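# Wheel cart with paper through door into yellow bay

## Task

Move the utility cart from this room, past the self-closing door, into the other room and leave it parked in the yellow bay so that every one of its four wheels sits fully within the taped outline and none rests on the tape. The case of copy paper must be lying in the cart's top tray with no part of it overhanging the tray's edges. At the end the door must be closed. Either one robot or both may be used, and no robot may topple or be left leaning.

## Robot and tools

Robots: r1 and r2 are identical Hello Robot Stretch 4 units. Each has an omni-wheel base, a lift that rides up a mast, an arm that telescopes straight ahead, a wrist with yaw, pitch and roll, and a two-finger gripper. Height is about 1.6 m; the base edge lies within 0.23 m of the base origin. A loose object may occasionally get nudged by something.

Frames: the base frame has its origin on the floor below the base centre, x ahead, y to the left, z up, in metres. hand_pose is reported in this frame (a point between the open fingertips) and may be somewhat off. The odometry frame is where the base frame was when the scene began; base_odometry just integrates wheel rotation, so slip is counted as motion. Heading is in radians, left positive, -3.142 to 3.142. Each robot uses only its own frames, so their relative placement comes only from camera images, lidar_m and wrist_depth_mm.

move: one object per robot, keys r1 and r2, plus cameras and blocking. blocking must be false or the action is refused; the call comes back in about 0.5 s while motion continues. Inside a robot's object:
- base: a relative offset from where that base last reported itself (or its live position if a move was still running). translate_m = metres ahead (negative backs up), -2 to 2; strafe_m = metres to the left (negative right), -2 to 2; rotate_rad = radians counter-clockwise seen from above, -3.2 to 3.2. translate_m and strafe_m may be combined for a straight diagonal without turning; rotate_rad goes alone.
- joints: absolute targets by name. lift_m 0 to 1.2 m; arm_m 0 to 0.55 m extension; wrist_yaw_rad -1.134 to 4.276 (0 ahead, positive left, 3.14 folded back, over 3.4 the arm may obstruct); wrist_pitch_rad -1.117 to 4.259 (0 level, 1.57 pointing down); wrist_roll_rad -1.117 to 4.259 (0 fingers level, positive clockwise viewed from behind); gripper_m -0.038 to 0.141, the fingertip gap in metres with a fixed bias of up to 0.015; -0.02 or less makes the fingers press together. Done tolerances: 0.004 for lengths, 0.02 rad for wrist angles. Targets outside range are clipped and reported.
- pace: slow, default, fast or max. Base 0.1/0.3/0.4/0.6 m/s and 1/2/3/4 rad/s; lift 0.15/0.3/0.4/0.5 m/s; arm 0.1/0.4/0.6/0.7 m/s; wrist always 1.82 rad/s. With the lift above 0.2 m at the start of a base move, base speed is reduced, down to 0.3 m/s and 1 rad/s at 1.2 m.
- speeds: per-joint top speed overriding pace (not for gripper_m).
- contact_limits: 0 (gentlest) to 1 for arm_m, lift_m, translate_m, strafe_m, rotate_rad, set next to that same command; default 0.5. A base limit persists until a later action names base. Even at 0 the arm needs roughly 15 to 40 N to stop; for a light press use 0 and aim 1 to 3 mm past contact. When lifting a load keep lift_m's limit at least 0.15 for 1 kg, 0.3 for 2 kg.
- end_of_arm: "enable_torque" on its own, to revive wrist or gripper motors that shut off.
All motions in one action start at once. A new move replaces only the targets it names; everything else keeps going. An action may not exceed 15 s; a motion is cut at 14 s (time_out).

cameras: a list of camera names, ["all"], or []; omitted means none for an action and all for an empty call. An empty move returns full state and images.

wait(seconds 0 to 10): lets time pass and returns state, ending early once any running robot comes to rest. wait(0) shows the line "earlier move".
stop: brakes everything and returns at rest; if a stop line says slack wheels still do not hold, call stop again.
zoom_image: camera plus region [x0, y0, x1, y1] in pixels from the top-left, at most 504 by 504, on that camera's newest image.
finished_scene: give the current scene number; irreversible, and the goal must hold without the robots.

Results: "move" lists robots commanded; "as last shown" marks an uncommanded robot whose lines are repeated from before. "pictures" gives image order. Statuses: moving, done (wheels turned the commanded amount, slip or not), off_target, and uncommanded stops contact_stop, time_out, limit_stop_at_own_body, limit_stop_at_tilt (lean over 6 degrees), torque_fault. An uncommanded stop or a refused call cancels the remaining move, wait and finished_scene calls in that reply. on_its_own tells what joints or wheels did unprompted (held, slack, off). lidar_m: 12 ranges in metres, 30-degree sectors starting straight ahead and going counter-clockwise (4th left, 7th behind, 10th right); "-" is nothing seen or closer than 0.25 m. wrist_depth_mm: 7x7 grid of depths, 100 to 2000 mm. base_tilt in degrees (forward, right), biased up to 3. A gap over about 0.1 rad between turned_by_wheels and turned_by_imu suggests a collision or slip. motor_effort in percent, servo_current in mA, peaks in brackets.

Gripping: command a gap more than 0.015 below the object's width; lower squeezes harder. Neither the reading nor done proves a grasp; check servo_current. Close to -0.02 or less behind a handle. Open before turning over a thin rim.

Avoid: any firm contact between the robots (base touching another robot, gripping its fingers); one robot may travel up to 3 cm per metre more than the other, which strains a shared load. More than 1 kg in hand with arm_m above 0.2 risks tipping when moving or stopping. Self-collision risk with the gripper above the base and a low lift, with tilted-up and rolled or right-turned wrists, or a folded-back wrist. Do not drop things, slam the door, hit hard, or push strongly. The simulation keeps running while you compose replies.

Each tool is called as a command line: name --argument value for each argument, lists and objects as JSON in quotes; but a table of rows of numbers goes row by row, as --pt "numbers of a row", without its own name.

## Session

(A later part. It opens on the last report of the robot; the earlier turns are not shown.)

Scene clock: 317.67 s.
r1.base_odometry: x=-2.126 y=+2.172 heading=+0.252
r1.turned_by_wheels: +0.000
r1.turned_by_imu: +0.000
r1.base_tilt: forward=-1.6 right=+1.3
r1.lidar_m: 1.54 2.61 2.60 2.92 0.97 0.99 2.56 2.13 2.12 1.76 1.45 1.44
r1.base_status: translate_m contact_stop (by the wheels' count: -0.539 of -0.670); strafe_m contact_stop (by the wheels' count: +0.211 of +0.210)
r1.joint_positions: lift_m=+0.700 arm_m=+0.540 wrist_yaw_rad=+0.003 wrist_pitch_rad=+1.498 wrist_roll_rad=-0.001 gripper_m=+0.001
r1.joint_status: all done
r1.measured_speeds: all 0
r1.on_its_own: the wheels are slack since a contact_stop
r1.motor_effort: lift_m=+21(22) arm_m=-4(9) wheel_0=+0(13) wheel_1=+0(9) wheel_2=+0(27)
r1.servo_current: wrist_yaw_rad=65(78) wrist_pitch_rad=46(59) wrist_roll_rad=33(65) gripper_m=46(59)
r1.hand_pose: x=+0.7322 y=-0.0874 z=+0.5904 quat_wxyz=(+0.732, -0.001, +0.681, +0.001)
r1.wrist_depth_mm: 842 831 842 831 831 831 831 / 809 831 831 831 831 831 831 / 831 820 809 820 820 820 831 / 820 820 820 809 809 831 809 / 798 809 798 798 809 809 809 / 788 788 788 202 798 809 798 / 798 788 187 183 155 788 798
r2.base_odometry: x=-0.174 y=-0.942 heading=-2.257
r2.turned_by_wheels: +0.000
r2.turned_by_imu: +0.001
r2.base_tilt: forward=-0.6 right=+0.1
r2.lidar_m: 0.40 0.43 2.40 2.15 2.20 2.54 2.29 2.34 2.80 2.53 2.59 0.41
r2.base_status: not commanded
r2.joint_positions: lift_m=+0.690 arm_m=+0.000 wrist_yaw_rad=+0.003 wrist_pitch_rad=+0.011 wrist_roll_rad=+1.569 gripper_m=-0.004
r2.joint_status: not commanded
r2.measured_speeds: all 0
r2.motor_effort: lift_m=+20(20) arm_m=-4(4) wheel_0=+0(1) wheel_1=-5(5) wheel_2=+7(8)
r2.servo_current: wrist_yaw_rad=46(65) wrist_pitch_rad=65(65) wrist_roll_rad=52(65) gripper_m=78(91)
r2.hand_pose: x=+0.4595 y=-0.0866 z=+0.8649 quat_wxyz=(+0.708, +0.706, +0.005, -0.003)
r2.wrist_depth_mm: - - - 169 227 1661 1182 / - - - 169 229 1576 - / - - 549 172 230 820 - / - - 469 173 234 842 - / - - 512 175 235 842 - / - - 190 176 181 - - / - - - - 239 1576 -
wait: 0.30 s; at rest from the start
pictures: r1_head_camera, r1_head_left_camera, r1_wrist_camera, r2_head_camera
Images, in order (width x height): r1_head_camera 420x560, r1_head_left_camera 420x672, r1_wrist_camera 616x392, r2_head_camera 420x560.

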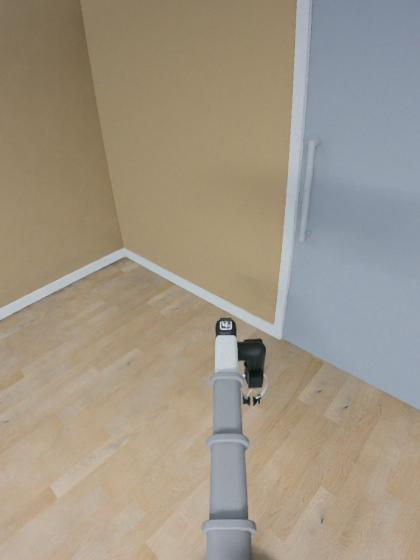

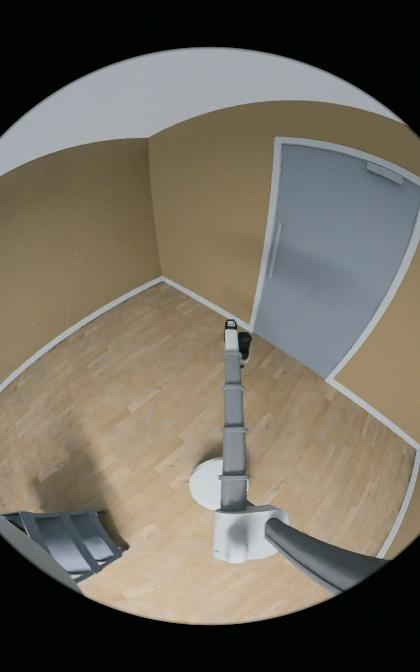

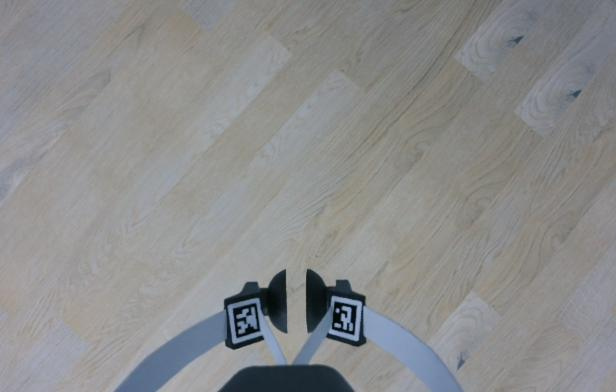

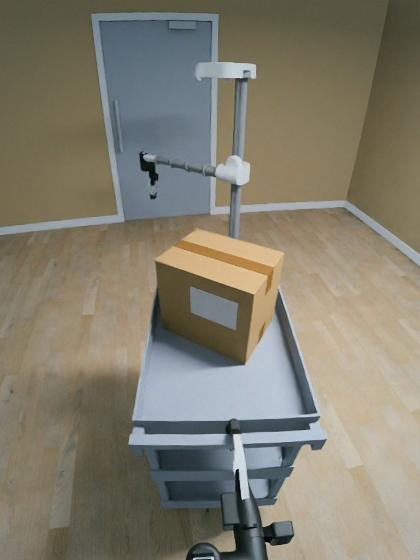

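move --blocking false --r1 '{"base":{"translate_m":0.2,"strafe_m":-0.32},"joints":{"arm_m":0.25,"lift_m":0.85,"wrist_pitch_rad":0,"gripper_m":0.12}}'

wait --seconds 3.5

wait --seconds 0.3 --cameras '["r1_head_camera","r1_wrist_camera"]'

Scene clock: 337.83 s.
move: r1 moving
r1.base_odometry: x=-2.104 y=+2.150 heading=+0.252
r1.turned_by_wheels: +0.000
r1.turned_by_imu: +0.000
r1.base_tilt: forward=-1.6 right=+1.2
r1.lidar_m: 1.52 2.56 2.62 2.94 1.00 1.02 2.58 2.11 2.11 1.71 1.39 1.41
r1.base_status: translate_m moving; strafe_m moving
r1.joint_positions: lift_m=+0.737 arm_m=+0.489 wrist_yaw_rad=+0.003 wrist_pitch_rad=+0.921 wrist_roll_rad=-0.001 gripper_m=+0.019
r1.joint_status: lift_m moving; arm_m moving; wrist_pitch_rad moving; gripper_m moving
r1.measured_speeds: translate_m=+0.065 strafe_m=-0.103 rotate_rad=-0.004 lift_m=+0.146 arm_m=-0.195 wrist_yaw_rad=+0.000 wrist_pitch_rad=-1.809 wrist_roll_rad=+0.000
r1.motor_effort: lift_m=+26(28) arm_m=-6(7) wheel_0=+11(11) wheel_1=-7(8) wheel_2=-4(6)
r1.servo_current: wrist_yaw_rad=46(65) wrist_pitch_rad=117(117) wrist_roll_rad=46(59) gripper_m=91(91)
r1.hand_pose: x=+0.8350 y=-0.0869 z=+0.6859 quat_wxyz=(+0.896, -0.001, +0.445, +0.002)
r1.wrist_depth_mm: 1464 1464 1430 - - - - / 1308 1281 1308 1255 - - - / 1160 1138 1182 1138 1160 - - / 1042 1042 1060 1042 1042 1042 - / 946 946 976 976 960 976 960 / 878 904 195 211 189 878 878 / 831 831 798 154 798 798 820
r2: as last shown
r2.turned_by_imu: +0.000
pictures: none

Scene clock: 340.10 s.
earlier move: r1 done
r1.base_odometry: x=-1.853 y=+1.912 heading=+0.252
r1.turned_by_wheels: +0.000
r1.turned_by_imu: -0.001
r1.base_tilt: forward=-1.6 right=+1.3
r1.lidar_m: 1.23 2.00 2.72 3.06 1.33 4.68 2.44 2.00 2.01 1.36 1.06 1.07
r1.base_status: done
r1.joint_positions: lift_m=+0.850 arm_m=+0.250 wrist_yaw_rad=+0.003 wrist_pitch_rad=+0.006 wrist_roll_rad=-0.001 gripper_m=+0.120
r1.joint_status: all done
r1.measured_speeds: all 0
r1.motor_effort: lift_m=+25(28) arm_m=-5(8) wheel_0=+1(12) wheel_1=-1(8) wheel_2=-1(7)
r1.servo_current: wrist_yaw_rad=65(65) wrist_pitch_rad=46(143) wrist_roll_rad=59(72) gripper_m=46(91)
r1.hand_pose: x=+0.7096 y=-0.0867 z=+1.0259 quat_wxyz=(+1.000, -0.001, +0.003, +0.001)
r1.wrist_depth_mm: - - - - - - 559 / - - - 820 - - 559 / - - - - - - 554 / - - - - - - 559 / - - - - - - 564 / - 193 - - 190 - - / - 140 - 139 - - -
r2.base_odometry: x=-0.174 y=-0.942 heading=-2.257
r2.turned_by_wheels: +0.000
r2.turned_by_imu: +0.000
r2.base_tilt: forward=-0.7 right=+0.1
r2.lidar_m: 0.39 0.42 2.41 2.16 2.17 2.59 2.30 2.34 2.80 2.57 2.59 0.43
r2.base_status: not commanded
r2.joint_positions: lift_m=+0.690 arm_m=+0.000 wrist_yaw_rad=+0.003 wrist_pitch_rad=+0.011 wrist_roll_rad=+1.569 gripper_m=-0.004
r2.joint_status: not commanded
r2.measured_speeds: all 0
r2.motor_effort: lift_m=+20(20) arm_m=-4(4) wheel_0=+0(1) wheel_1=-5(5) wheel_2=+7(7)
r2.servo_current: wrist_yaw_rad=59(59) wrist_pitch_rad=59(65) wrist_roll_rad=59(65) gripper_m=78(91)
r2.hand_pose: x=+0.4595 y=-0.0866 z=+0.8649 quat_wxyz=(+0.708, +0.706, +0.005, -0.003)
r2.wrist_depth_mm: - - - 168 227 1661 1160 / - - - 170 229 1537 - / - - 544 172 232 820 - / - - 469 173 233 831 - / - - 512 175 236 842 - / - - 190 176 182 - - / - - - - 239 1576 -
wait: 2.27 of 3.5 s (r1 has come to rest)
pictures: none

Scene clock: 340.40 s.
r1.base_odometry: x=-1.853 y=+1.912 heading=+0.252
r1.turned_by_wheels: +0.000
r1.turned_by_imu: +0.000
r1.base_tilt: forward=-1.6 right=+1.3
r1.lidar_m: 1.23 1.99 2.72 3.07 1.35 4.69 2.42 2.03 2.02 1.31 1.10 1.09
r1.base_status: done
r1.joint_positions: lift_m=+0.850 arm_m=+0.250 wrist_yaw_rad=+0.003 wrist_pitch_rad=+0.006 wrist_roll_rad=-0.001 gripper_m=+0.120
r1.joint_status: all done
r1.measured_speeds: all 0
r1.motor_effort: lift_m=+25(28) arm_m=-5(8) wheel_0=+1(12) wheel_1=-1(8) wheel_2=-1(7)
r1.servo_current: wrist_yaw_rad=46(65) wrist_pitch_rad=46(143) wrist_roll_rad=46(72) gripper_m=39(91)
r1.hand_pose: x=+0.7096 y=-0.0867 z=+1.0259 quat_wxyz=(+1.000, -0.001, +0.003, +0.001)
r1.wrist_depth_mm: - - - - - - 559 / - - - 820 - - 559 / - - - - - - 549 / - - - - - - 564 / - - - - - - 559 / - 194 - - 190 - - / - 140 - 139 - - -
r2.base_odometry: x=-0.174 y=-0.942 heading=-2.257
r2.turned_by_wheels: +0.000
r2.turned_by_imu: +0.000
r2.base_tilt: forward=-0.7 right=+0.1
r2.lidar_m: 0.40 0.43 2.39 2.16 2.19 2.55 2.28 2.33 2.81 2.56 2.60 0.44
r2.base_status: not commanded
r2.joint_positions: lift_m=+0.690 arm_m=+0.000 wrist_yaw_rad=+0.003 wrist_pitch_rad=+0.011 wrist_roll_rad=+1.569 gripper_m=-0.004
r2.joint_status: not commanded
r2.measured_speeds: all 0
r2.motor_effort: lift_m=+20(20) arm_m=-4(4) wheel_0=+0(1) wheel_1=-5(5) wheel_2=+7(7)
r2.servo_current: wrist_yaw_rad=33(59) wrist_pitch_rad=59(65) wrist_roll_rad=39(65) gripper_m=78(91)
r2.hand_pose: x=+0.4595 y=-0.0866 z=+0.8649 quat_wxyz=(+0.708, +0.706, +0.005, -0.003)
r2.wrist_depth_mm: - - - 168 227 1661 1182 / - - - 170 229 1576 - / - - 539 172 232 831 - / - - 469 174 234 842 - / - - 512 175 236 854 - / - - 190 176 182 - - / - - - - 240 1576 -
wait: 0.30 s; at rest by 0.27 s
Images, in order (width x height): r1_head_camera 420x560, r1_wrist_camera 616x392.

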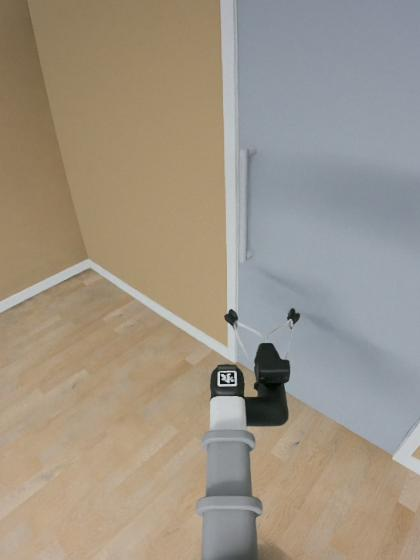

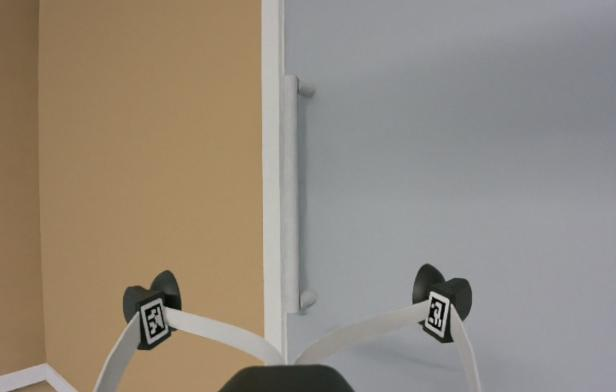

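move --blocking false --r1 '{"base":{"translate_m":0.4,"strafe_m":0.02},"pace":"default","contact_limits":{"translate_m":0.1}}'

wait --seconds 2.4

wait --seconds 0.3 --cameras '["r1_head_camera","r1_wrist_camera"]'

Scene clock: 346.57 s.
move: r1 moving
r1.base_odometry: x=-1.823 y=+1.921 heading=+0.252
r1.turned_by_wheels: +0.000
r1.turned_by_imu: +0.000
r1.base_tilt: forward=-1.6 right=+1.3
r1.lidar_m: 1.20 1.95 2.70 3.01 1.37 1.41 2.46 2.03 2.03 1.30 1.07 1.04
r1.base_status: translate_m moving; strafe_m moving
r1.joint_positions: lift_m=+0.850 arm_m=+0.250 wrist_yaw_rad=+0.003 wrist_pitch_rad=+0.006 wrist_roll_rad=-0.001 gripper_m=+0.120
r1.joint_status: not commanded
r1.measured_speeds: translate_m=+0.122 strafe_m=+0.007 rotate_rad=-0.005 lift_m=+0.000 arm_m=+0.000 wrist_yaw_rad=+0.000 wrist_pitch_rad=+0.000 wrist_roll_rad=+0.000
r1.motor_effort: lift_m=+25(25) arm_m=-5(5) wheel_0=+6(9) wheel_1=+7(8) wheel_2=-8(9)
r1.servo_current: wrist_yaw_rad=33(72) wrist_pitch_rad=52(52) wrist_roll_rad=39(65) gripper_m=39(46)
r1.contact_limits: translate_m 0.1
r1.hand_pose: x=+0.7096 y=-0.0867 z=+1.0259 quat_wxyz=(+1.000, -0.001, +0.003, +0.001)
r1.wrist_depth_mm: - - - - - - 544 / - - - - - - 549 / - - - - - - 554 / - - - - - - 564 / - - - - - - 554 / - 194 - - 190 - 549 / - 141 - 139 - - 549
r2: as last shown
pictures: none

Scene clock: 348.90 s.
earlier move: r1 done
r1.base_odometry: x=-1.471 y=+2.031 heading=+0.252
r1.turned_by_wheels: +0.000
r1.turned_by_imu: +0.000
r1.base_tilt: forward=-1.6 right=+1.3
r1.lidar_m: 0.89 1.48 2.43 2.76 1.59 1.57 2.78 2.29 1.89 0.98 0.80 0.79
r1.base_status: done
r1.joint_positions: lift_m=+0.850 arm_m=+0.250 wrist_yaw_rad=+0.003 wrist_pitch_rad=+0.006 wrist_roll_rad=-0.001 gripper_m=+0.120
r1.joint_status: not commanded
r1.measured_speeds: all 0
r1.motor_effort: lift_m=+24(25) arm_m=-5(5) wheel_0=+2(9) wheel_1=+1(8) wheel_2=+2(10)
r1.servo_current: wrist_yaw_rad=39(72) wrist_pitch_rad=46(59) wrist_roll_rad=46(65) gripper_m=39(52)
r1.contact_limits: translate_m 0.1
r1.hand_pose: x=+0.7096 y=-0.0867 z=+1.0259 quat_wxyz=(+1.000, -0.001, +0.003, +0.001)
r1.wrist_depth_mm: - - - 418 436 373 330 / - - - 415 439 377 338 / - - - 424 442 375 340 / - - - 418 445 377 342 / - - - 418 442 377 336 / - 194 - 415 427 357 342 / - 140 - 144 427 382 342
r2.base_odometry: x=-0.174 y=-0.942 heading=-2.257
r2.turned_by_wheels: +0.000
r2.turned_by_imu: +0.000
r2.base_tilt: forward=-0.7 right=+0.1
r2.lidar_m: 0.40 0.41 2.42 2.15 2.16 2.54 2.30 2.34 2.82 2.56 2.59 0.43
r2.base_status: not commanded
r2.joint_positions: lift_m=+0.690 arm_m=+0.000 wrist_yaw_rad=+0.003 wrist_pitch_rad=+0.011 wrist_roll_rad=+1.569 gripper_m=-0.004
r2.joint_status: not commanded
r2.measured_speeds: all 0
r2.motor_effort: lift_m=+20(20) arm_m=-4(4) wheel_0=+0(1) wheel_1=-5(5) wheel_2=+7(8)
r2.servo_current: wrist_yaw_rad=46(59) wrist_pitch_rad=59(72) wrist_roll_rad=52(59) gripper_m=78(91)
r2.hand_pose: x=+0.4595 y=-0.0866 z=+0.8649 quat_wxyz=(+0.708, +0.706, +0.005, -0.003)
r2.wrist_depth_mm: - - - 168 227 1708 1160 / - - - 170 229 1576 - / - - 549 171 231 831 - / - - 466 174 234 831 - / - - 512 175 235 842 - / - - 190 176 182 - - / - - - - 239 1576 -
wait: 2.33 of 2.4 s (r1 has come to rest)
pictures: none

Scene clock: 349.20 s.
r1.base_odometry: x=-1.471 y=+2.031 heading=+0.252
r1.turned_by_wheels: +0.000
r1.turned_by_imu: +0.000
r1.base_tilt: forward=-1.6 right=+1.3
r1.lidar_m: 0.87 1.45 2.43 2.77 1.58 1.60 2.81 2.30 1.88 0.99 0.81 0.79
r1.base_status: done
r1.joint_positions: lift_m=+0.850 arm_m=+0.250 wrist_yaw_rad=+0.003 wrist_pitch_rad=+0.006 wrist_roll_rad=-0.001 gripper_m=+0.120
r1.joint_status: not commanded
r1.measured_speeds: all 0
r1.motor_effort: lift_m=+25(25) arm_m=-5(5) wheel_0=+3(9) wheel_1=+1(8) wheel_2=+2(10)
r1.servo_current: wrist_yaw_rad=65(72) wrist_pitch_rad=52(59) wrist_roll_rad=59(65) gripper_m=46(52)
r1.contact_limits: translate_m 0.1
r1.hand_pose: x=+0.7096 y=-0.0867 z=+1.0259 quat_wxyz=(+1.000, -0.001, +0.003, +0.001)
r1.wrist_depth_mm: - - - 418 439 373 330 / - - - 424 436 375 338 / - - - 421 442 375 340 / - - - 418 442 379 343 / - - - 418 442 379 332 / - 194 - 418 424 357 343 / - 140 - 143 424 379 345
r2.base_odometry: x=-0.174 y=-0.942 heading=-2.257
r2.turned_by_wheels: +0.000
r2.turned_by_imu: +0.000
r2.base_tilt: forward=-0.7 right=+0.1
r2.lidar_m: 0.41 0.42 2.42 2.16 2.16 2.54 2.30 2.33 2.77 2.57 2.59 0.42
r2.base_status: not commanded
r2.joint_positions: lift_m=+0.690 arm_m=+0.000 wrist_yaw_rad=+0.003 wrist_pitch_rad=+0.011 wrist_roll_rad=+1.569 gripper_m=-0.004
r2.joint_status: not commanded
r2.measured_speeds: all 0
r2.motor_effort: lift_m=+20(20) arm_m=-4(4) wheel_0=+0(1) wheel_1=-4(5) wheel_2=+7(8)
r2.servo_current: wrist_yaw_rad=52(59) wrist_pitch_rad=59(72) wrist_roll_rad=39(59) gripper_m=78(91)
r2.hand_pose: x=+0.4595 y=-0.0866 z=+0.8649 quat_wxyz=(+0.708, +0.706, +0.005, -0.003)
r2.wrist_depth_mm: - - - 168 226 1661 1160 / - - - 170 229 1537 - / - - 549 172 232 820 - / - - 469 173 234 842 - / - - 512 175 235 842 - / - - 190 176 181 - - / - - - - 240 1618 -
wait: 0.30 s; at rest by 0.27 s
Images, in order (width x height): r1_head_camera 420x560, r1_wrist_camera 616x392.

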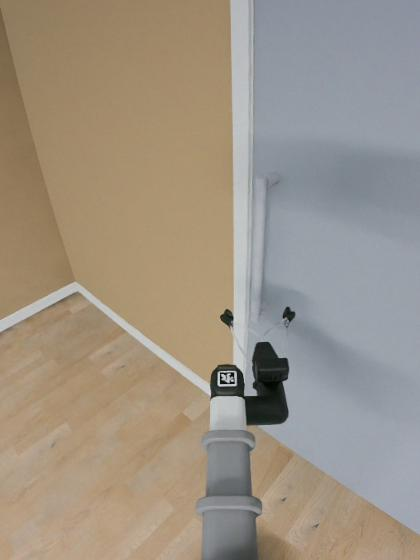

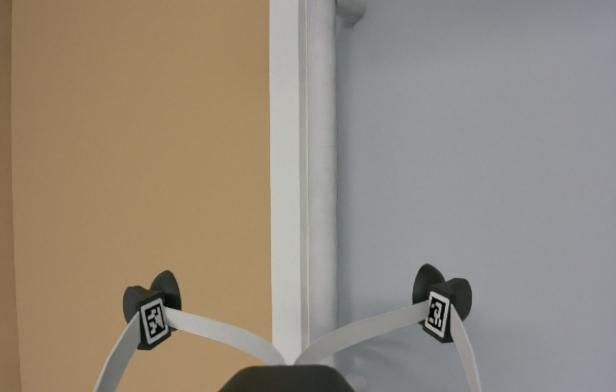

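move --blocking false --r1 '{"base":{"translate_m":0.175,"strafe_m":-0.022},"joints":{"gripper_m":0.07},"pace":"slow","contact_limits":{"translate_m":0.1}}'

wait --seconds 2.8

wait --seconds 0.3 --cameras '["r1_head_camera","r1_wrist_camera"]'

Scene clock: 356.50 s.
move: r1 moving
r1.base_odometry: x=-1.458 y=+2.032 heading=+0.253
r1.turned_by_wheels: +0.000
r1.turned_by_imu: +0.000
r1.base_tilt: forward=-1.6 right=+1.3
r1.lidar_m: 0.88 1.45 2.44 2.73 1.61 1.62 2.79 2.30 1.87 0.95 0.79 0.79
r1.base_status: translate_m moving; strafe_m moving
r1.joint_positions: lift_m=+0.850 arm_m=+0.250 wrist_yaw_rad=+0.003 wrist_pitch_rad=+0.006 wrist_roll_rad=-0.001 gripper_m=+0.113
r1.joint_status: gripper_m moving
r1.measured_speeds: translate_m=+0.049 strafe_m=-0.006 rotate_rad=+0.002 lift_m=+0.000 arm_m=+0.000 wrist_yaw_rad=+0.000 wrist_pitch_rad=+0.000 wrist_roll_rad=+0.000
r1.motor_effort: lift_m=+24(25) arm_m=-5(5) wheel_0=+4(7) wheel_1=+4(6) wheel_2=-5(7)
r1.servo_current: wrist_yaw_rad=46(59) wrist_pitch_rad=46(52) wrist_roll_rad=39(72) gripper_m=65(72)
r1.contact_limits: translate_m 0.1
r1.hand_pose: x=+0.7096 y=-0.0867 z=+1.0259 quat_wxyz=(+1.000, -0.001, +0.003, +0.001)
r1.wrist_depth_mm: - - - 402 427 366 329 / - - - 407 430 366 330 / - - - 410 430 368 332 / - - - 413 433 368 330 / - - - 415 436 368 329 / - 196 - 407 211 359 327 / - 136 - 138 427 373 327
r2: as last shown
pictures: none

Scene clock: 359.03 s.
earlier move: r1 done
r1.base_odometry: x=-1.296 y=+2.053 heading=+0.253
r1.turned_by_wheels: +0.000
r1.turned_by_imu: +0.000
r1.base_tilt: forward=-1.5 right=+1.3
r1.lidar_m: 0.71 1.19 2.34 2.64 1.71 1.69 2.93 2.40 1.55 0.81 0.66 0.65
r1.base_status: done
r1.joint_positions: lift_m=+0.850 arm_m=+0.250 wrist_yaw_rad=+0.003 wrist_pitch_rad=+0.006 wrist_roll_rad=-0.001 gripper_m=+0.070
r1.joint_status: all done
r1.measured_speeds: all 0
r1.motor_effort: lift_m=+24(25) arm_m=-5(5) wheel_0=+4(8) wheel_1=+3(7) wheel_2=-2(7)
r1.servo_current: wrist_yaw_rad=59(72) wrist_pitch_rad=52(59) wrist_roll_rad=39(72) gripper_m=46(72)
r1.contact_limits: translate_m 0.1
r1.hand_pose: x=+0.7096 y=-0.0867 z=+1.0259 quat_wxyz=(+1.000, -0.001, +0.003, +0.001)
r1.wrist_depth_mm: - - 433 239 277 236 215 / - - 433 241 277 238 219 / - - 433 241 279 240 216 / - - 433 253 282 241 217 / - - 427 253 282 240 217 / - - 191 245 191 241 217 / - 145 415 143 277 227 217
r2.base_odometry: x=-0.174 y=-0.942 heading=-2.257
r2.turned_by_wheels: +0.000
r2.turned_by_imu: +0.000
r2.base_tilt: forward=-0.7 right=+0.0
r2.lidar_m: 0.40 0.41 2.42 2.17 2.21 2.53 2.28 2.36 2.80 2.56 2.58 0.42
r2.base_status: not commanded
r2.joint_positions: lift_m=+0.690 arm_m=+0.000 wrist_yaw_rad=+0.003 wrist_pitch_rad=+0.011 wrist_roll_rad=+1.569 gripper_m=-0.004
r2.joint_status: not commanded
r2.measured_speeds: all 0
r2.motor_effort: lift_m=+20(20) arm_m=-3(4) wheel_0=+0(1) wheel_1=-5(5) wheel_2=+7(8)
r2.servo_current: wrist_yaw_rad=33(59) wrist_pitch_rad=59(72) wrist_roll_rad=52(59) gripper_m=72(85)
r2.hand_pose: x=+0.4595 y=-0.0866 z=+0.8649 quat_wxyz=(+0.708, +0.706, +0.005, -0.003)
r2.wrist_depth_mm: - - - 169 227 1708 1160 / - - - 170 229 1576 - / - - 544 172 231 831 - / - - 466 173 233 842 - / - - 512 175 236 842 - / - - 190 176 182 - - / - - - - 239 1618 -
wait: 2.53 of 2.8 s (r1 has come to rest)
pictures: none

Scene clock: 359.33 s.
r1.base_odometry: x=-1.296 y=+2.053 heading=+0.253
r1.turned_by_wheels: +0.000
r1.turned_by_imu: +0.000
r1.base_tilt: forward=-1.6 right=+1.3
r1.lidar_m: 0.72 1.22 2.34 2.66 1.73 1.71 2.91 2.39 1.55 0.79 0.64 0.64
r1.base_status: done
r1.joint_positions: lift_m=+0.850 arm_m=+0.250 wrist_yaw_rad=+0.003 wrist_pitch_rad=+0.006 wrist_roll_rad=-0.001 gripper_m=+0.070
r1.joint_status: all done
r1.measured_speeds: all 0
r1.motor_effort: lift_m=+24(25) arm_m=-5(5) wheel_0=+3(8) wheel_1=+3(7) wheel_2=-2(7)
r1.servo_current: wrist_yaw_rad=39(72) wrist_pitch_rad=46(59) wrist_roll_rad=46(72) gripper_m=46(72)
r1.contact_limits: translate_m 0.1
r1.hand_pose: x=+0.7096 y=-0.0867 z=+1.0259 quat_wxyz=(+1.000, -0.001, +0.003, +0.001)
r1.wrist_depth_mm: - - 430 240 279 237 213 / - - 436 239 277 238 219 / - - 433 243 279 239 216 / - - 436 253 282 241 216 / - - 424 253 282 239 218 / - - 191 251 191 241 218 / - 145 415 143 278 228 217
r2.base_odometry: x=-0.174 y=-0.942 heading=-2.257
r2.turned_by_wheels: +0.000
r2.turned_by_imu: +0.000
r2.base_tilt: forward=-0.7 right=+0.0
r2.lidar_m: 0.39 0.42 2.40 2.17 2.18 2.55 2.29 2.33 2.77 2.56 2.58 0.41
r2.base_status: not commanded
r2.joint_positions: lift_m=+0.690 arm_m=+0.000 wrist_yaw_rad=+0.003 wrist_pitch_rad=+0.011 wrist_roll_rad=+1.569 gripper_m=-0.004
r2.joint_status: not commanded
r2.measured_speeds: all 0
r2.motor_effort: lift_m=+20(20) arm_m=-4(4) wheel_0=+0(1) wheel_1=-5(5) wheel_2=+7(8)
r2.servo_current: wrist_yaw_rad=52(59) wrist_pitch_rad=65(72) wrist_roll_rad=52(59) gripper_m=78(85)
r2.hand_pose: x=+0.4595 y=-0.0866 z=+0.8649 quat_wxyz=(+0.708, +0.706, +0.005, -0.003)
r2.wrist_depth_mm: - - - 169 228 1661 1182 / - - - 170 229 1537 - / - - 544 172 231 831 - / - - 466 173 234 831 - / - - 508 175 236 842 - / - - 190 176 181 - - / - - - - 239 1618 -
wait: 0.30 s; at rest by 0.27 s
Images, in order (width x height): r1_head_camera 420x560, r1_wrist_camera 616x392.

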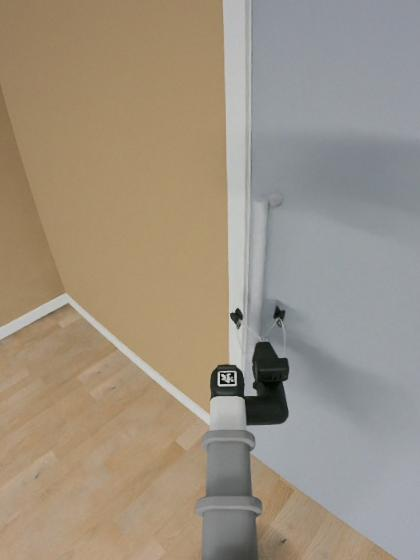

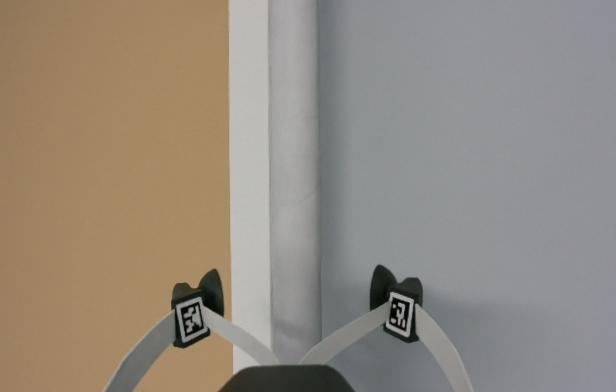

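move --blocking false --r1 '{"joints":{"arm_m":0.298},"pace":"slow","contact_limits":{"arm_m":0.0}}'

wait --seconds 1.5

move --blocking false --r1 '{"joints":{"gripper_m":-0.02}}'

wait --seconds 1.5 --cameras '["r1_head_camera","r1_wrist_camera"]'

Scene clock: 366.37 s.
move: r1 moving
r1.base_odometry: x=-1.296 y=+2.053 heading=+0.253
r1.turned_by_wheels: +0.000
r1.turned_by_imu: +0.000
r1.base_tilt: forward=-1.6 right=+1.3
r1.lidar_m: 0.72 1.20 2.33 2.62 1.72 1.74 2.91 2.40 1.54 0.82 0.64 0.63
r1.base_status: not commanded
r1.joint_positions: lift_m=+0.850 arm_m=+0.263 wrist_yaw_rad=+0.003 wrist_pitch_rad=+0.006 wrist_roll_rad=-0.001 gripper_m=+0.070
r1.joint_status: arm_m moving
r1.measured_speeds: translate_m=+0.000 strafe_m=+0.000 rotate_rad=+0.000 lift_m=+0.000 arm_m=+0.049 wrist_yaw_rad=+0.000 wrist_pitch_rad=+0.000 wrist_roll_rad=+0.000
r1.motor_effort: lift_m=+24(25) arm_m=+6(8) wheel_0=+3(4) wheel_1=+3(3) wheel_2=-2(2)
r1.servo_current: wrist_yaw_rad=46(59) wrist_pitch_rad=59(59) wrist_roll_rad=59(59) gripper_m=46(46)
r1.contact_limits: arm_m 0; translate_m 0.1
r1.hand_pose: x=+0.7221 y=-0.0867 z=+1.0259 quat_wxyz=(+1.000, -0.001, +0.003, +0.001)
r1.wrist_depth_mm: - - 430 235 268 229 206 / - - 433 231 270 230 208 / - - 418 237 270 226 208 / - - 418 238 270 231 209 / - - 424 241 272 233 211 / - - 191 242 191 233 - / - 144 413 143 267 224 209
r2: as last shown
pictures: none

Scene clock: 367.53 s.
earlier move: r1 done
r1.base_odometry: x=-1.296 y=+2.053 heading=+0.253
r1.turned_by_wheels: +0.000
r1.turned_by_imu: +0.000
r1.base_tilt: forward=-1.6 right=+1.2
r1.lidar_m: 0.70 1.22 2.33 2.65 1.71 1.73 2.90 2.39 1.56 0.80 0.66 0.63
r1.base_status: not commanded
r1.joint_positions: lift_m=+0.850 arm_m=+0.298 wrist_yaw_rad=+0.003 wrist_pitch_rad=+0.006 wrist_roll_rad=-0.001 gripper_m=+0.070
r1.joint_status: all done
r1.measured_speeds: all 0
r1.motor_effort: lift_m=+24(25) arm_m=+5(9) wheel_0=+4(4) wheel_1=+3(3) wheel_2=-2(2)
r1.servo_current: wrist_yaw_rad=39(72) wrist_pitch_rad=46(59) wrist_roll_rad=46(59) gripper_m=46(52)
r1.contact_limits: arm_m 0; translate_m 0.1
r1.hand_pose: x=+0.7574 y=-0.0867 z=+1.0259 quat_wxyz=(+1.000, -0.001, +0.003, +0.001)
r1.wrist_depth_mm: - 436 384 195 238 208 183 / - 436 384 196 238 204 185 / - 436 389 195 240 206 185 / - 442 387 201 240 206 186 / - 449 389 198 241 206 186 / - - 191 198 191 203 187 / - 145 382 143 237 198 187
r2.base_odometry: x=-0.174 y=-0.942 heading=-2.257
r2.turned_by_wheels: +0.000
r2.turned_by_imu: +0.000
r2.base_tilt: forward=-0.7 right=+0.1
r2.lidar_m: 0.38 0.42 2.40 2.18 2.18 2.54 2.29 2.33 2.78 2.54 2.60 0.43
r2.base_status: not commanded
r2.joint_positions: lift_m=+0.690 arm_m=+0.000 wrist_yaw_rad=+0.003 wrist_pitch_rad=+0.011 wrist_roll_rad=+1.569 gripper_m=-0.004
r2.joint_status: not commanded
r2.measured_speeds: all 0
r2.motor_effort: lift_m=+20(20) arm_m=-4(4) wheel_0=+0(1) wheel_1=-4(5) wheel_2=+7(7)
r2.servo_current: wrist_yaw_rad=46(59) wrist_pitch_rad=59(65) wrist_roll_rad=52(59) gripper_m=78(85)
r2.hand_pose: x=+0.4595 y=-0.0866 z=+0.8649 quat_wxyz=(+0.708, +0.706, +0.005, -0.003)
r2.wrist_depth_mm: - - - 168 226 1708 1160 / - - - 170 229 1576 - / - - 549 172 232 831 - / - - 466 173 234 842 - / - - 517 175 235 831 - / - - 190 176 182 - - / - - - - 240 1618 -
wait: 1.17 of 1.5 s (r1 has come to rest)
pictures: none

Scene clock: 368.03 s.
move: r1 moving
r1.base_odometry: x=-1.296 y=+2.053 heading=+0.253
r1.turned_by_wheels: +0.000
r1.turned_by_imu: +0.000
r1.base_tilt: forward=-1.6 right=+1.3
r1.lidar_m: 0.72 1.22 2.36 2.63 1.71 1.72 2.91 2.40 1.49 0.80 0.66 0.62
r1.base_status: not commanded
r1.joint_positions: lift_m=+0.850 arm_m=+0.298 wrist_yaw_rad=+0.003 wrist_pitch_rad=+0.006 wrist_roll_rad=-0.001 gripper_m=+0.051
r1.joint_status: gripper_m moving
r1.measured_speeds: all 0
r1.motor_effort: lift_m=+24(25) arm_m=+5(5) wheel_0=+4(4) wheel_1=+3(3) wheel_2=-2(2)
r1.servo_current: wrist_yaw_rad=52(59) wrist_pitch_rad=39(52) wrist_roll_rad=65(65) gripper_m=104(104)
r1.contact_limits: arm_m 0; translate_m 0.1
r1.hand_pose: x=+0.7574 y=-0.0867 z=+1.0259 quat_wxyz=(+1.000, -0.001, +0.003, +0.001)
r1.wrist_depth_mm: - 436 387 195 238 208 183 / - 433 387 195 238 204 184 / - 439 387 196 240 205 185 / - 442 389 202 241 206 186 / - 442 392 198 242 206 186 / - 445 192 198 192 207 187 / - 138 366 143 238 195 187
r2: as last shown
pictures: none

Scene clock: 369.17 s.
earlier move: r1 done
r1.base_odometry: x=-1.296 y=+2.053 heading=+0.253
r1.turned_by_wheels: +0.000
r1.turned_by_imu: +0.000
r1.base_tilt: forward=-1.5 right=+1.3
r1.lidar_m: 0.72 1.23 2.35 2.64 1.71 1.74 2.93 2.39 1.54 0.77 0.67 0.65
r1.base_status: not commanded
r1.joint_positions: lift_m=+0.850 arm_m=+0.298 wrist_yaw_rad=+0.003 wrist_pitch_rad=+0.006 wrist_roll_rad=-0.001 gripper_m=-0.019
r1.joint_status: all done
r1.measured_speeds: all 0
r1.motor_effort: lift_m=+24(25) arm_m=-4(5) wheel_0=+2(4) wheel_1=+2(4) wheel_2=+2(2)
r1.servo_current: wrist_yaw_rad=46(65) wrist_pitch_rad=52(59) wrist_roll_rad=52(65) gripper_m=98(182)
r1.contact_limits: arm_m 0; translate_m 0.1
r1.hand_pose: x=+0.7575 y=-0.0867 z=+1.0259 quat_wxyz=(+1.000, -0.001, +0.003, +0.001)
r1.wrist_depth_mm: - 433 379 193 236 207 182 / - 433 387 195 238 204 183 / - 436 389 195 239 204 184 / - 439 389 196 241 206 185 / - 445 392 197 243 206 186 / - - 198 198 184 203 186 / - 147 373 193 233 195 187
r2.base_odometry: x=-0.174 y=-0.942 heading=-2.257
r2.turned_by_wheels: +0.000
r2.turned_by_imu: +0.000
r2.base_tilt: forward=-0.7 right=+0.0
r2.lidar_m: 0.40 0.42 2.41 2.13 2.18 2.56 2.30 2.33 2.78 2.57 2.59 0.41
r2.base_status: not commanded
r2.joint_positions: lift_m=+0.690 arm_m=+0.000 wrist_yaw_rad=+0.003 wrist_pitch_rad=+0.011 wrist_roll_rad=+1.569 gripper_m=-0.004
r2.joint_status: not commanded
r2.measured_speeds: all 0
r2.motor_effort: lift_m=+20(20) arm_m=-4(4) wheel_0=+0(1) wheel_1=-4(5) wheel_2=+7(8)
r2.servo_current: wrist_yaw_rad=46(59) wrist_pitch_rad=59(72) wrist_roll_rad=39(59) gripper_m=78(85)
r2.hand_pose: x=+0.4595 y=-0.0866 z=+0.8649 quat_wxyz=(+0.708, +0.706, +0.005, -0.003)
r2.wrist_depth_mm: - - - 168 227 1661 1160 / - - - 170 230 1618 - / - - 544 171 232 831 - / - - 466 173 234 831 - / - - 512 175 236 842 - / - - 190 176 181 - - / - - - - 240 1576 -
wait: 1.13 of 1.5 s (r1 has come to rest)
Images, in order (width x height): r1_head_camera 420x560, r1_wrist_camera 616x392.

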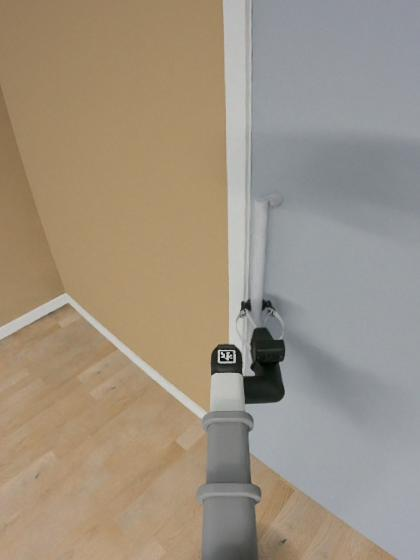

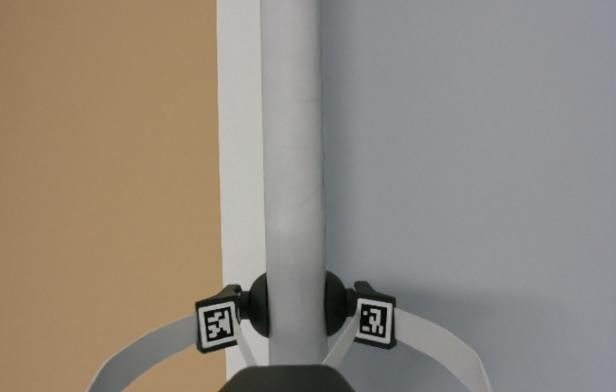

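move --blocking false --r1 '{"base":{"translate_m":-0.339,"strafe_m":0.111},"pace":"slow","contact_limits":{"translate_m":0.6}}'

wait --seconds 4.5

wait --seconds 0.3 --cameras '["r1_head_camera","r1_wrist_camera","r2_head_camera"]'

Scene clock: 380.63 s.
move: r1 moving
r1.base_odometry: x=-1.309 y=+2.054 heading=+0.252
r1.turned_by_wheels: -0.001
r1.turned_by_imu: -0.001
r1.base_tilt: forward=-1.5 right=+1.3
r1.lidar_m: 0.72 1.25 2.34 2.65 1.71 1.71 2.92 2.39 1.56 0.82 0.67 0.66
r1.base_status: translate_m moving; strafe_m moving
r1.joint_positions: lift_m=+0.850 arm_m=+0.298 wrist_yaw_rad=+0.003 wrist_pitch_rad=+0.006 wrist_roll_rad=-0.001 gripper_m=-0.019
r1.joint_status: not commanded
r1.measured_speeds: translate_m=-0.048 strafe_m=+0.016 rotate_rad=-0.001 lift_m=+0.000 arm_m=+0.000 wrist_yaw_rad=+0.000 wrist_pitch_rad=+0.000 wrist_roll_rad=+0.000
r1.motor_effort: lift_m=+24(24) arm_m=-4(4) wheel_0=-9(9) wheel_1=-5(5) wheel_2=+7(12)
r1.servo_current: wrist_yaw_rad=65(65) wrist_pitch_rad=46(52) wrist_roll_rad=39(59) gripper_m=85(98)
r1.contact_limits: arm_m 0; translate_m 0.6
r1.hand_pose: x=+0.7575 y=-0.0867 z=+1.0259 quat_wxyz=(+1.000, -0.001, +0.003, +0.001)
r1.wrist_depth_mm: - 445 397 206 247 211 190 / - - 397 207 249 216 191 / - - 399 203 250 213 192 / - - 404 208 252 215 193 / - - 404 205 252 215 195 / - - 203 204 183 216 195 / - 143 387 204 243 203 195
r2: as last shown
pictures: none

Scene clock: 384.93 s.
earlier move: r1 done
r1.base_odometry: x=-1.652 y=+2.076 heading=+0.253
r1.turned_by_wheels: +0.000
r1.turned_by_imu: +0.000
r1.base_tilt: forward=-1.6 right=+1.3
r1.lidar_m: 1.05 1.78 2.48 2.82 1.42 1.44 2.74 2.25 2.23 1.20 0.99 0.97
r1.base_status: done
r1.joint_positions: lift_m=+0.850 arm_m=+0.298 wrist_yaw_rad=+0.002 wrist_pitch_rad=+0.006 wrist_roll_rad=-0.001 gripper_m=-0.019
r1.joint_status: not commanded
r1.measured_speeds: all 0
r1.motor_effort: lift_m=+24(25) arm_m=+4(4) wheel_0=-3(11) wheel_1=-3(6) wheel_2=+1(12)
r1.servo_current: wrist_yaw_rad=46(72) wrist_pitch_rad=52(59) wrist_roll_rad=59(78) gripper_m=46(98)
r1.contact_limits: arm_m 0; translate_m 0.6
r1.hand_pose: x=+0.7574 y=-0.0868 z=+1.0259 quat_wxyz=(+1.000, -0.001, +0.003, +0.001)
r1.wrist_depth_mm: - - - - 549 500 445 / 1756 - - - 544 508 452 / 1808 - - - 549 508 452 / 1808 - - - 554 508 455 / 1808 - - - 544 512 462 / - - 183 198 179 508 459 / - 133 163 147 144 484 455
r2.base_odometry: x=-0.174 y=-0.942 heading=-2.257
r2.turned_by_wheels: +0.000
r2.turned_by_imu: +0.001
r2.base_tilt: forward=-0.7 right=+0.1
r2.lidar_m: 0.41 0.41 2.42 2.18 2.15 2.54 2.31 2.31 2.83 2.55 2.60 0.43
r2.base_status: not commanded
r2.joint_positions: lift_m=+0.690 arm_m=+0.000 wrist_yaw_rad=+0.003 wrist_pitch_rad=+0.011 wrist_roll_rad=+1.569 gripper_m=-0.004
r2.joint_status: not commanded
r2.measured_speeds: all 0
r2.motor_effort: lift_m=+20(20) arm_m=-4(4) wheel_0=+0(1) wheel_1=-5(5) wheel_2=+7(8)
r2.servo_current: wrist_yaw_rad=46(65) wrist_pitch_rad=59(72) wrist_roll_rad=46(65) gripper_m=85(85)
r2.hand_pose: x=+0.4595 y=-0.0866 z=+0.8649 quat_wxyz=(+0.708, +0.706, +0.005, -0.003)
r2.wrist_depth_mm: - - - 168 226 1618 1160 / - - - 170 229 1537 - / - - 544 171 232 820 - / - - 469 173 234 831 - / - - 512 175 237 842 - / - - 190 176 181 - - / - - - - 240 1576 -
wait: 4.30 of 4.5 s (r1 has come to rest)
pictures: none

Scene clock: 385.23 s.
r1.base_odometry: x=-1.652 y=+2.076 heading=+0.253
r1.turned_by_wheels: +0.000
r1.turned_by_imu: +0.000
r1.base_tilt: forward=-1.6 right=+1.3
r1.lidar_m: 1.05 1.78 2.49 2.79 1.40 1.43 2.74 2.23 2.24 1.19 0.96 0.98
r1.base_status: done
r1.joint_positions: lift_m=+0.850 arm_m=+0.298 wrist_yaw_rad=+0.002 wrist_pitch_rad=+0.006 wrist_roll_rad=-0.001 gripper_m=-0.019
r1.joint_status: not commanded
r1.measured_speeds: all 0
r1.motor_effort: lift_m=+24(25) arm_m=+4(4) wheel_0=-3(11) wheel_1=-2(6) wheel_2=+2(12)
r1.servo_current: wrist_yaw_rad=52(72) wrist_pitch_rad=52(59) wrist_roll_rad=46(78) gripper_m=59(98)
r1.contact_limits: arm_m 0; translate_m 0.6
r1.hand_pose: x=+0.7574 y=-0.0868 z=+1.0259 quat_wxyz=(+1.000, -0.001, +0.003, +0.001)
r1.wrist_depth_mm: - - - - 549 504 449 / 1808 - - - 549 504 445 / 1808 - - - 559 512 452 / 1808 - - - 549 512 455 / 1808 - - - 549 512 459 / - - 183 198 179 517 455 / - 133 164 146 144 488 459
r2.base_odometry: x=-0.174 y=-0.942 heading=-2.257
r2.turned_by_wheels: +0.000
r2.turned_by_imu: +0.000
r2.base_tilt: forward=-0.6 right=+0.1
r2.lidar_m: 0.41 0.40 2.41 2.16 2.21 2.53 2.30 2.34 2.79 2.56 2.60 0.44
r2.base_status: not commanded
r2.joint_positions: lift_m=+0.690 arm_m=+0.000 wrist_yaw_rad=+0.003 wrist_pitch_rad=+0.011 wrist_roll_rad=+1.569 gripper_m=-0.004
r2.joint_status: not commanded
r2.measured_speeds: all 0
r2.motor_effort: lift_m=+20(20) arm_m=-4(4) wheel_0=+0(1) wheel_1=-5(5) wheel_2=+7(8)
r2.servo_current: wrist_yaw_rad=39(65) wrist_pitch_rad=65(72) wrist_roll_rad=46(65) gripper_m=78(85)
r2.hand_pose: x=+0.4595 y=-0.0866 z=+0.8649 quat_wxyz=(+0.708, +0.706, +0.005, -0.003)
r2.wrist_depth_mm: - - - 168 227 1661 1160 / - - - 170 229 1576 - / - - 549 172 231 831 - / - - 466 173 233 831 - / - - 512 176 236 842 - / - - 190 176 181 - - / - - - - 239 1576 -
wait: 0.30 s; at rest by 0.27 s
Images, in order (width x height): r1_head_camera 420x560, r1_wrist_camera 616x392, r2_head_camera 420x560.

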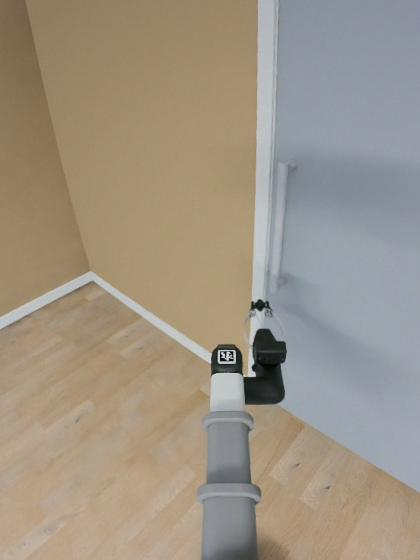

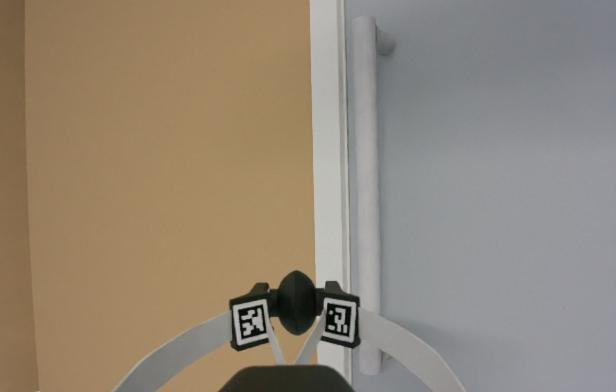

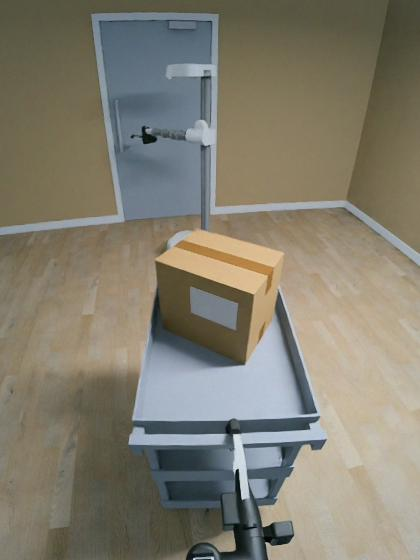

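move --blocking false --r1 '{"base":{"rotate_rad":-0.25},"joints":{"gripper_m":0.08}}'

wait --seconds 1

move --blocking false --r1 '{"base":{"translate_m":0.21,"strafe_m":0.177},"contact_limits":{"translate_m":0.1}}'

wait --seconds 2.5

wait --seconds 0.3 --cameras '["r1_wrist_camera"]'

Scene clock: 397.10 s.
move: r1 moving
r1.base_odometry: x=-1.652 y=+2.076 heading=+0.045
r1.turned_by_wheels: -0.208
r1.turned_by_imu: -0.209
r1.base_tilt: forward=-1.6 right=+1.3
r1.lidar_m: 1.01 1.41 2.48 2.57 3.49 1.41 3.30 2.34 2.25 1.40 1.03 0.96
r1.base_status: rotate_rad moving
r1.joint_positions: lift_m=+0.850 arm_m=+0.298 wrist_yaw_rad=+0.002 wrist_pitch_rad=+0.006 wrist_roll_rad=-0.001 gripper_m=+0.005
r1.joint_status: gripper_m moving
r1.measured_speeds: translate_m=-0.001 strafe_m=+0.000 rotate_rad=-0.439 lift_m=+0.000 arm_m=+0.000 wrist_yaw_rad=-0.007 wrist_pitch_rad=+0.000 wrist_roll_rad=+0.000
r1.motor_effort: lift_m=+24(25) arm_m=+4(4) wheel_0=+4(8) wheel_1=+2(7) wheel_2=+2(7)
r1.servo_current: wrist_yaw_rad=52(52) wrist_pitch_rad=52(52) wrist_roll_rad=65(65) gripper_m=65(65)
r1.contact_limits: arm_m 0
r1.hand_pose: x=+0.7574 y=-0.0868 z=+1.0259 quat_wxyz=(+1.000, -0.001, +0.003, +0.001)
r1.wrist_depth_mm: - - 564 544 492 449 413 / - - - 544 496 449 413 / - - 549 549 500 452 415 / - - 549 554 508 452 413 / - - 559 549 504 452 418 / - - 190 203 480 455 421 / - 133 158 143 157 442 421
r2: as last shown
pictures: none

Scene clock: 398.10 s.
earlier move: r1 moving
r1.base_odometry: x=-1.652 y=+2.076 heading=+0.003
r1.turned_by_wheels: -0.042
r1.turned_by_imu: -0.042
r1.base_tilt: forward=-1.6 right=+1.2
r1.lidar_m: 1.01 1.38 2.47 2.53 3.36 1.41 3.44 2.36 2.24 1.49 1.03 0.97
r1.base_status: done
r1.joint_positions: lift_m=+0.850 arm_m=+0.298 wrist_yaw_rad=+0.002 wrist_pitch_rad=+0.006 wrist_roll_rad=-0.001 gripper_m=+0.080
r1.joint_status: gripper_m moving
r1.measured_speeds: all 0
r1.motor_effort: lift_m=+24(25) arm_m=+4(4) wheel_0=+2(8) wheel_1=+1(7) wheel_2=+1(7)
r1.servo_current: wrist_yaw_rad=52(65) wrist_pitch_rad=46(59) wrist_roll_rad=39(65) gripper_m=52(85)
r1.contact_limits: arm_m 0
r1.hand_pose: x=+0.7574 y=-0.0869 z=+1.0259 quat_wxyz=(+1.000, -0.001, +0.003, +0.001)
r1.wrist_depth_mm: - - 569 535 484 442 404 / - - - 535 484 442 410 / - - - 539 488 442 410 / - - - 539 488 442 410 / - - - 544 492 445 413 / - - 196 544 196 439 415 / - 149 544 151 492 433 413
r2.base_odometry: x=-0.174 y=-0.942 heading=-2.257
r2.turned_by_wheels: +0.000
r2.turned_by_imu: +0.000
r2.base_tilt: forward=-0.6 right=+0.1
r2.lidar_m: 0.41 0.42 2.40 2.15 2.19 2.52 2.31 2.33 2.84 2.56 2.58 0.42
r2.base_status: not commanded
r2.joint_positions: lift_m=+0.690 arm_m=+0.000 wrist_yaw_rad=+0.003 wrist_pitch_rad=+0.011 wrist_roll_rad=+1.569 gripper_m=-0.004
r2.joint_status: not commanded
r2.measured_speeds: all 0
r2.motor_effort: lift_m=+20(20) arm_m=-4(4) wheel_0=+0(1) wheel_1=-5(5) wheel_2=+7(8)
r2.servo_current: wrist_yaw_rad=52(65) wrist_pitch_rad=65(65) wrist_roll_rad=39(65) gripper_m=78(85)
r2.hand_pose: x=+0.4595 y=-0.0866 z=+0.8649 quat_wxyz=(+0.708, +0.706, +0.005, -0.003)
r2.wrist_depth_mm: - - - 168 227 1661 1160 / - - - 170 229 1537 - / - - 544 172 231 831 - / - - 469 174 234 842 - / - - 512 175 235 842 - / - - 190 176 181 - - / - - - - 240 1618 -
wait: 1.00 s; no rest
pictures: none

Scene clock: 398.60 s.
earlier move: r1 done
move: r1 moving
r1.base_odometry: x=-1.626 y=+2.097 heading=+0.003
r1.turned_by_wheels: +0.000
r1.turned_by_imu: +0.000
r1.base_tilt: forward=-1.6 right=+1.3
r1.lidar_m: 0.98 1.36 2.46 2.54 3.35 1.42 3.48 2.42 2.28 1.48 1.01 0.94
r1.base_status: translate_m moving; strafe_m moving
r1.joint_positions: lift_m=+0.850 arm_m=+0.298 wrist_yaw_rad=+0.002 wrist_pitch_rad=+0.006 wrist_roll_rad=-0.001 gripper_m=+0.080
r1.joint_status: all done
r1.measured_speeds: translate_m=+0.098 strafe_m=+0.083 rotate_rad=+0.001 lift_m=+0.000 arm_m=+0.000 wrist_yaw_rad=+0.000 wrist_pitch_rad=+0.000 wrist_roll_rad=+0.000
r1.motor_effort: lift_m=+24(25) arm_m=+4(4) wheel_0=-6(6) wheel_1=+9(10) wheel_2=-8(8)
r1.servo_current: wrist_yaw_rad=39(65) wrist_pitch_rad=46(59) wrist_roll_rad=46(59) gripper_m=39(46)
r1.contact_limits: arm_m 0; translate_m 0.1
r1.hand_pose: x=+0.7574 y=-0.0869 z=+1.0259 quat_wxyz=(+1.000, -0.001, +0.003, +0.001)
r1.wrist_depth_mm: - - 559 525 473 430 404 / - - 554 521 469 430 399 / - - 564 521 477 436 402 / - - 535 525 477 436 404 / - - 535 530 477 439 402 / - - 200 535 196 430 404 / - 150 535 143 473 427 413
r2: as last shown
pictures: none

Scene clock: 400.43 s.
earlier move: r1 done
r1.base_odometry: x=-1.442 y=+2.253 heading=+0.003
r1.turned_by_wheels: +0.000
r1.turned_by_imu: +0.001
r1.base_tilt: forward=-1.6 right=+1.3
r1.lidar_m: 0.84 1.17 2.21 2.29 3.06 1.49 1.62 2.64 2.49 1.34 0.94 0.86
r1.base_status: done
r1.joint_positions: lift_m=+0.850 arm_m=+0.298 wrist_yaw_rad=+0.002 wrist_pitch_rad=+0.006 wrist_roll_rad=-0.001 gripper_m=+0.080
r1.joint_status: all done
r1.measured_speeds: all 0
r1.motor_effort: lift_m=+24(25) arm_m=+4(4) wheel_0=-3(6) wheel_1=+0(10) wheel_2=+1(8)
r1.servo_current: wrist_yaw_rad=52(65) wrist_pitch_rad=46(59) wrist_roll_rad=59(65) gripper_m=46(52)
r1.contact_limits: arm_m 0; translate_m 0.1
r1.hand_pose: x=+0.7574 y=-0.0869 z=+1.0259 quat_wxyz=(+1.000, -0.001, +0.003, +0.001)
r1.wrist_depth_mm: - - - 402 379 343 319 / - - - 404 382 343 314 / - - - 407 384 347 317 / - - - 404 382 345 319 / - - - 413 387 347 320 / - - 194 342 196 342 325 / - 149 - 143 382 340 325
r2.base_odometry: x=-0.174 y=-0.942 heading=-2.257
r2.turned_by_wheels: +0.000
r2.turned_by_imu: +0.000
r2.base_tilt: forward=-0.6 right=+0.1
r2.lidar_m: 0.40 0.41 2.41 2.14 2.19 2.53 2.30 2.34 2.82 2.56 2.59 0.42
r2.base_status: not commanded
r2.joint_positions: lift_m=+0.690 arm_m=+0.000 wrist_yaw_rad=+0.003 wrist_pitch_rad=+0.011 wrist_roll_rad=+1.569 gripper_m=-0.004
r2.joint_status: not commanded
r2.measured_speeds: all 0
r2.motor_effort: lift_m=+20(20) arm_m=-4(4) wheel_0=+0(1) wheel_1=-5(5) wheel_2=+7(8)
r2.servo_current: wrist_yaw_rad=52(52) wrist_pitch_rad=59(72) wrist_roll_rad=39(65) gripper_m=78(85)
r2.hand_pose: x=+0.4595 y=-0.0866 z=+0.8649 quat_wxyz=(+0.708, +0.706, +0.005, -0.003)
r2.wrist_depth_mm: - - - 169 228 1661 1160 / - - - 169 229 1537 - / - - 549 171 233 820 - / - - 466 173 233 831 - / - - 517 175 236 842 - / - - 190 176 181 - - / - - - - 241 1618 -
wait: 1.83 of 2.5 s (r1 has come to rest)
pictures: none

Scene clock: 400.73 s.
r1.base_odometry: x=-1.442 y=+2.253 heading=+0.003
r1.turned_by_wheels: +0.000
r1.turned_by_imu: +0.000
r1.base_tilt: forward=-1.6 right=+1.2
r1.lidar_m: 0.84 1.20 2.24 2.29 3.03 1.48 1.61 2.64 2.51 1.33 0.90 0.87
r1.base_status: done
r1.joint_positions: lift_m=+0.850 arm_m=+0.298 wrist_yaw_rad=+0.002 wrist_pitch_rad=+0.006 wrist_roll_rad=-0.001 gripper_m=+0.080
r1.joint_status: all done
r1.measured_speeds: all 0
r1.motor_effort: lift_m=+24(25) arm_m=+4(4) wheel_0=-3(6) wheel_1=+0(10) wheel_2=+1(8)
r1.servo_current: wrist_yaw_rad=59(65) wrist_pitch_rad=46(59) wrist_roll_rad=46(65) gripper_m=39(52)
r1.contact_limits: arm_m 0; translate_m 0.1
r1.hand_pose: x=+0.7574 y=-0.0869 z=+1.0259 quat_wxyz=(+1.000, -0.001, +0.003, +0.001)
r1.wrist_depth_mm: - - - 402 377 343 319 / - - - 404 382 340 317 / - - - 402 379 345 319 / - - - 407 384 345 320 / - - - 407 387 347 320 / - - 194 340 195 343 325 / - 149 - 143 384 338 325
r2.base_odometry: x=-0.174 y=-0.942 heading=-2.257
r2.turned_by_wheels: +0.000
r2.turned_by_imu: +0.000
r2.base_tilt: forward=-0.7 right=+0.1
r2.lidar_m: 0.39 0.42 2.40 2.17 2.18 2.56 2.30 2.32 2.81 2.54 2.59 0.43
r2.base_status: not commanded
r2.joint_positions: lift_m=+0.690 arm_m=+0.000 wrist_yaw_rad=+0.003 wrist_pitch_rad=+0.011 wrist_roll_rad=+1.569 gripper_m=-0.004
r2.joint_status: not commanded
r2.measured_speeds: all 0
r2.motor_effort: lift_m=+20(20) arm_m=-4(4) wheel_0=+0(1) wheel_1=-4(5) wheel_2=+7(8)
r2.servo_current: wrist_yaw_rad=46(52) wrist_pitch_rad=65(72) wrist_roll_rad=46(65) gripper_m=78(85)
r2.hand_pose: x=+0.4595 y=-0.0866 z=+0.8649 quat_wxyz=(+0.708, +0.706, +0.005, -0.003)
r2.wrist_depth_mm: - - - 168 227 1661 1160 / - - - 169 229 1499 - / - - 544 172 231 831 - / - - 466 173 234 842 - / - - 517 175 234 842 - / - - 190 176 181 - - / - - - - 241 1576 -
wait: 0.30 s; at rest by 0.27 s
Images, in order (width x height): r1_wrist_camera 616x392.

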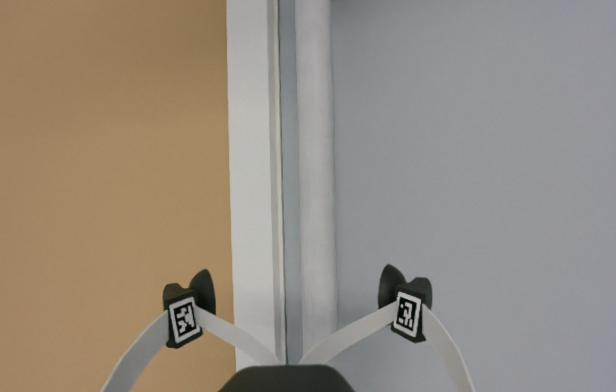

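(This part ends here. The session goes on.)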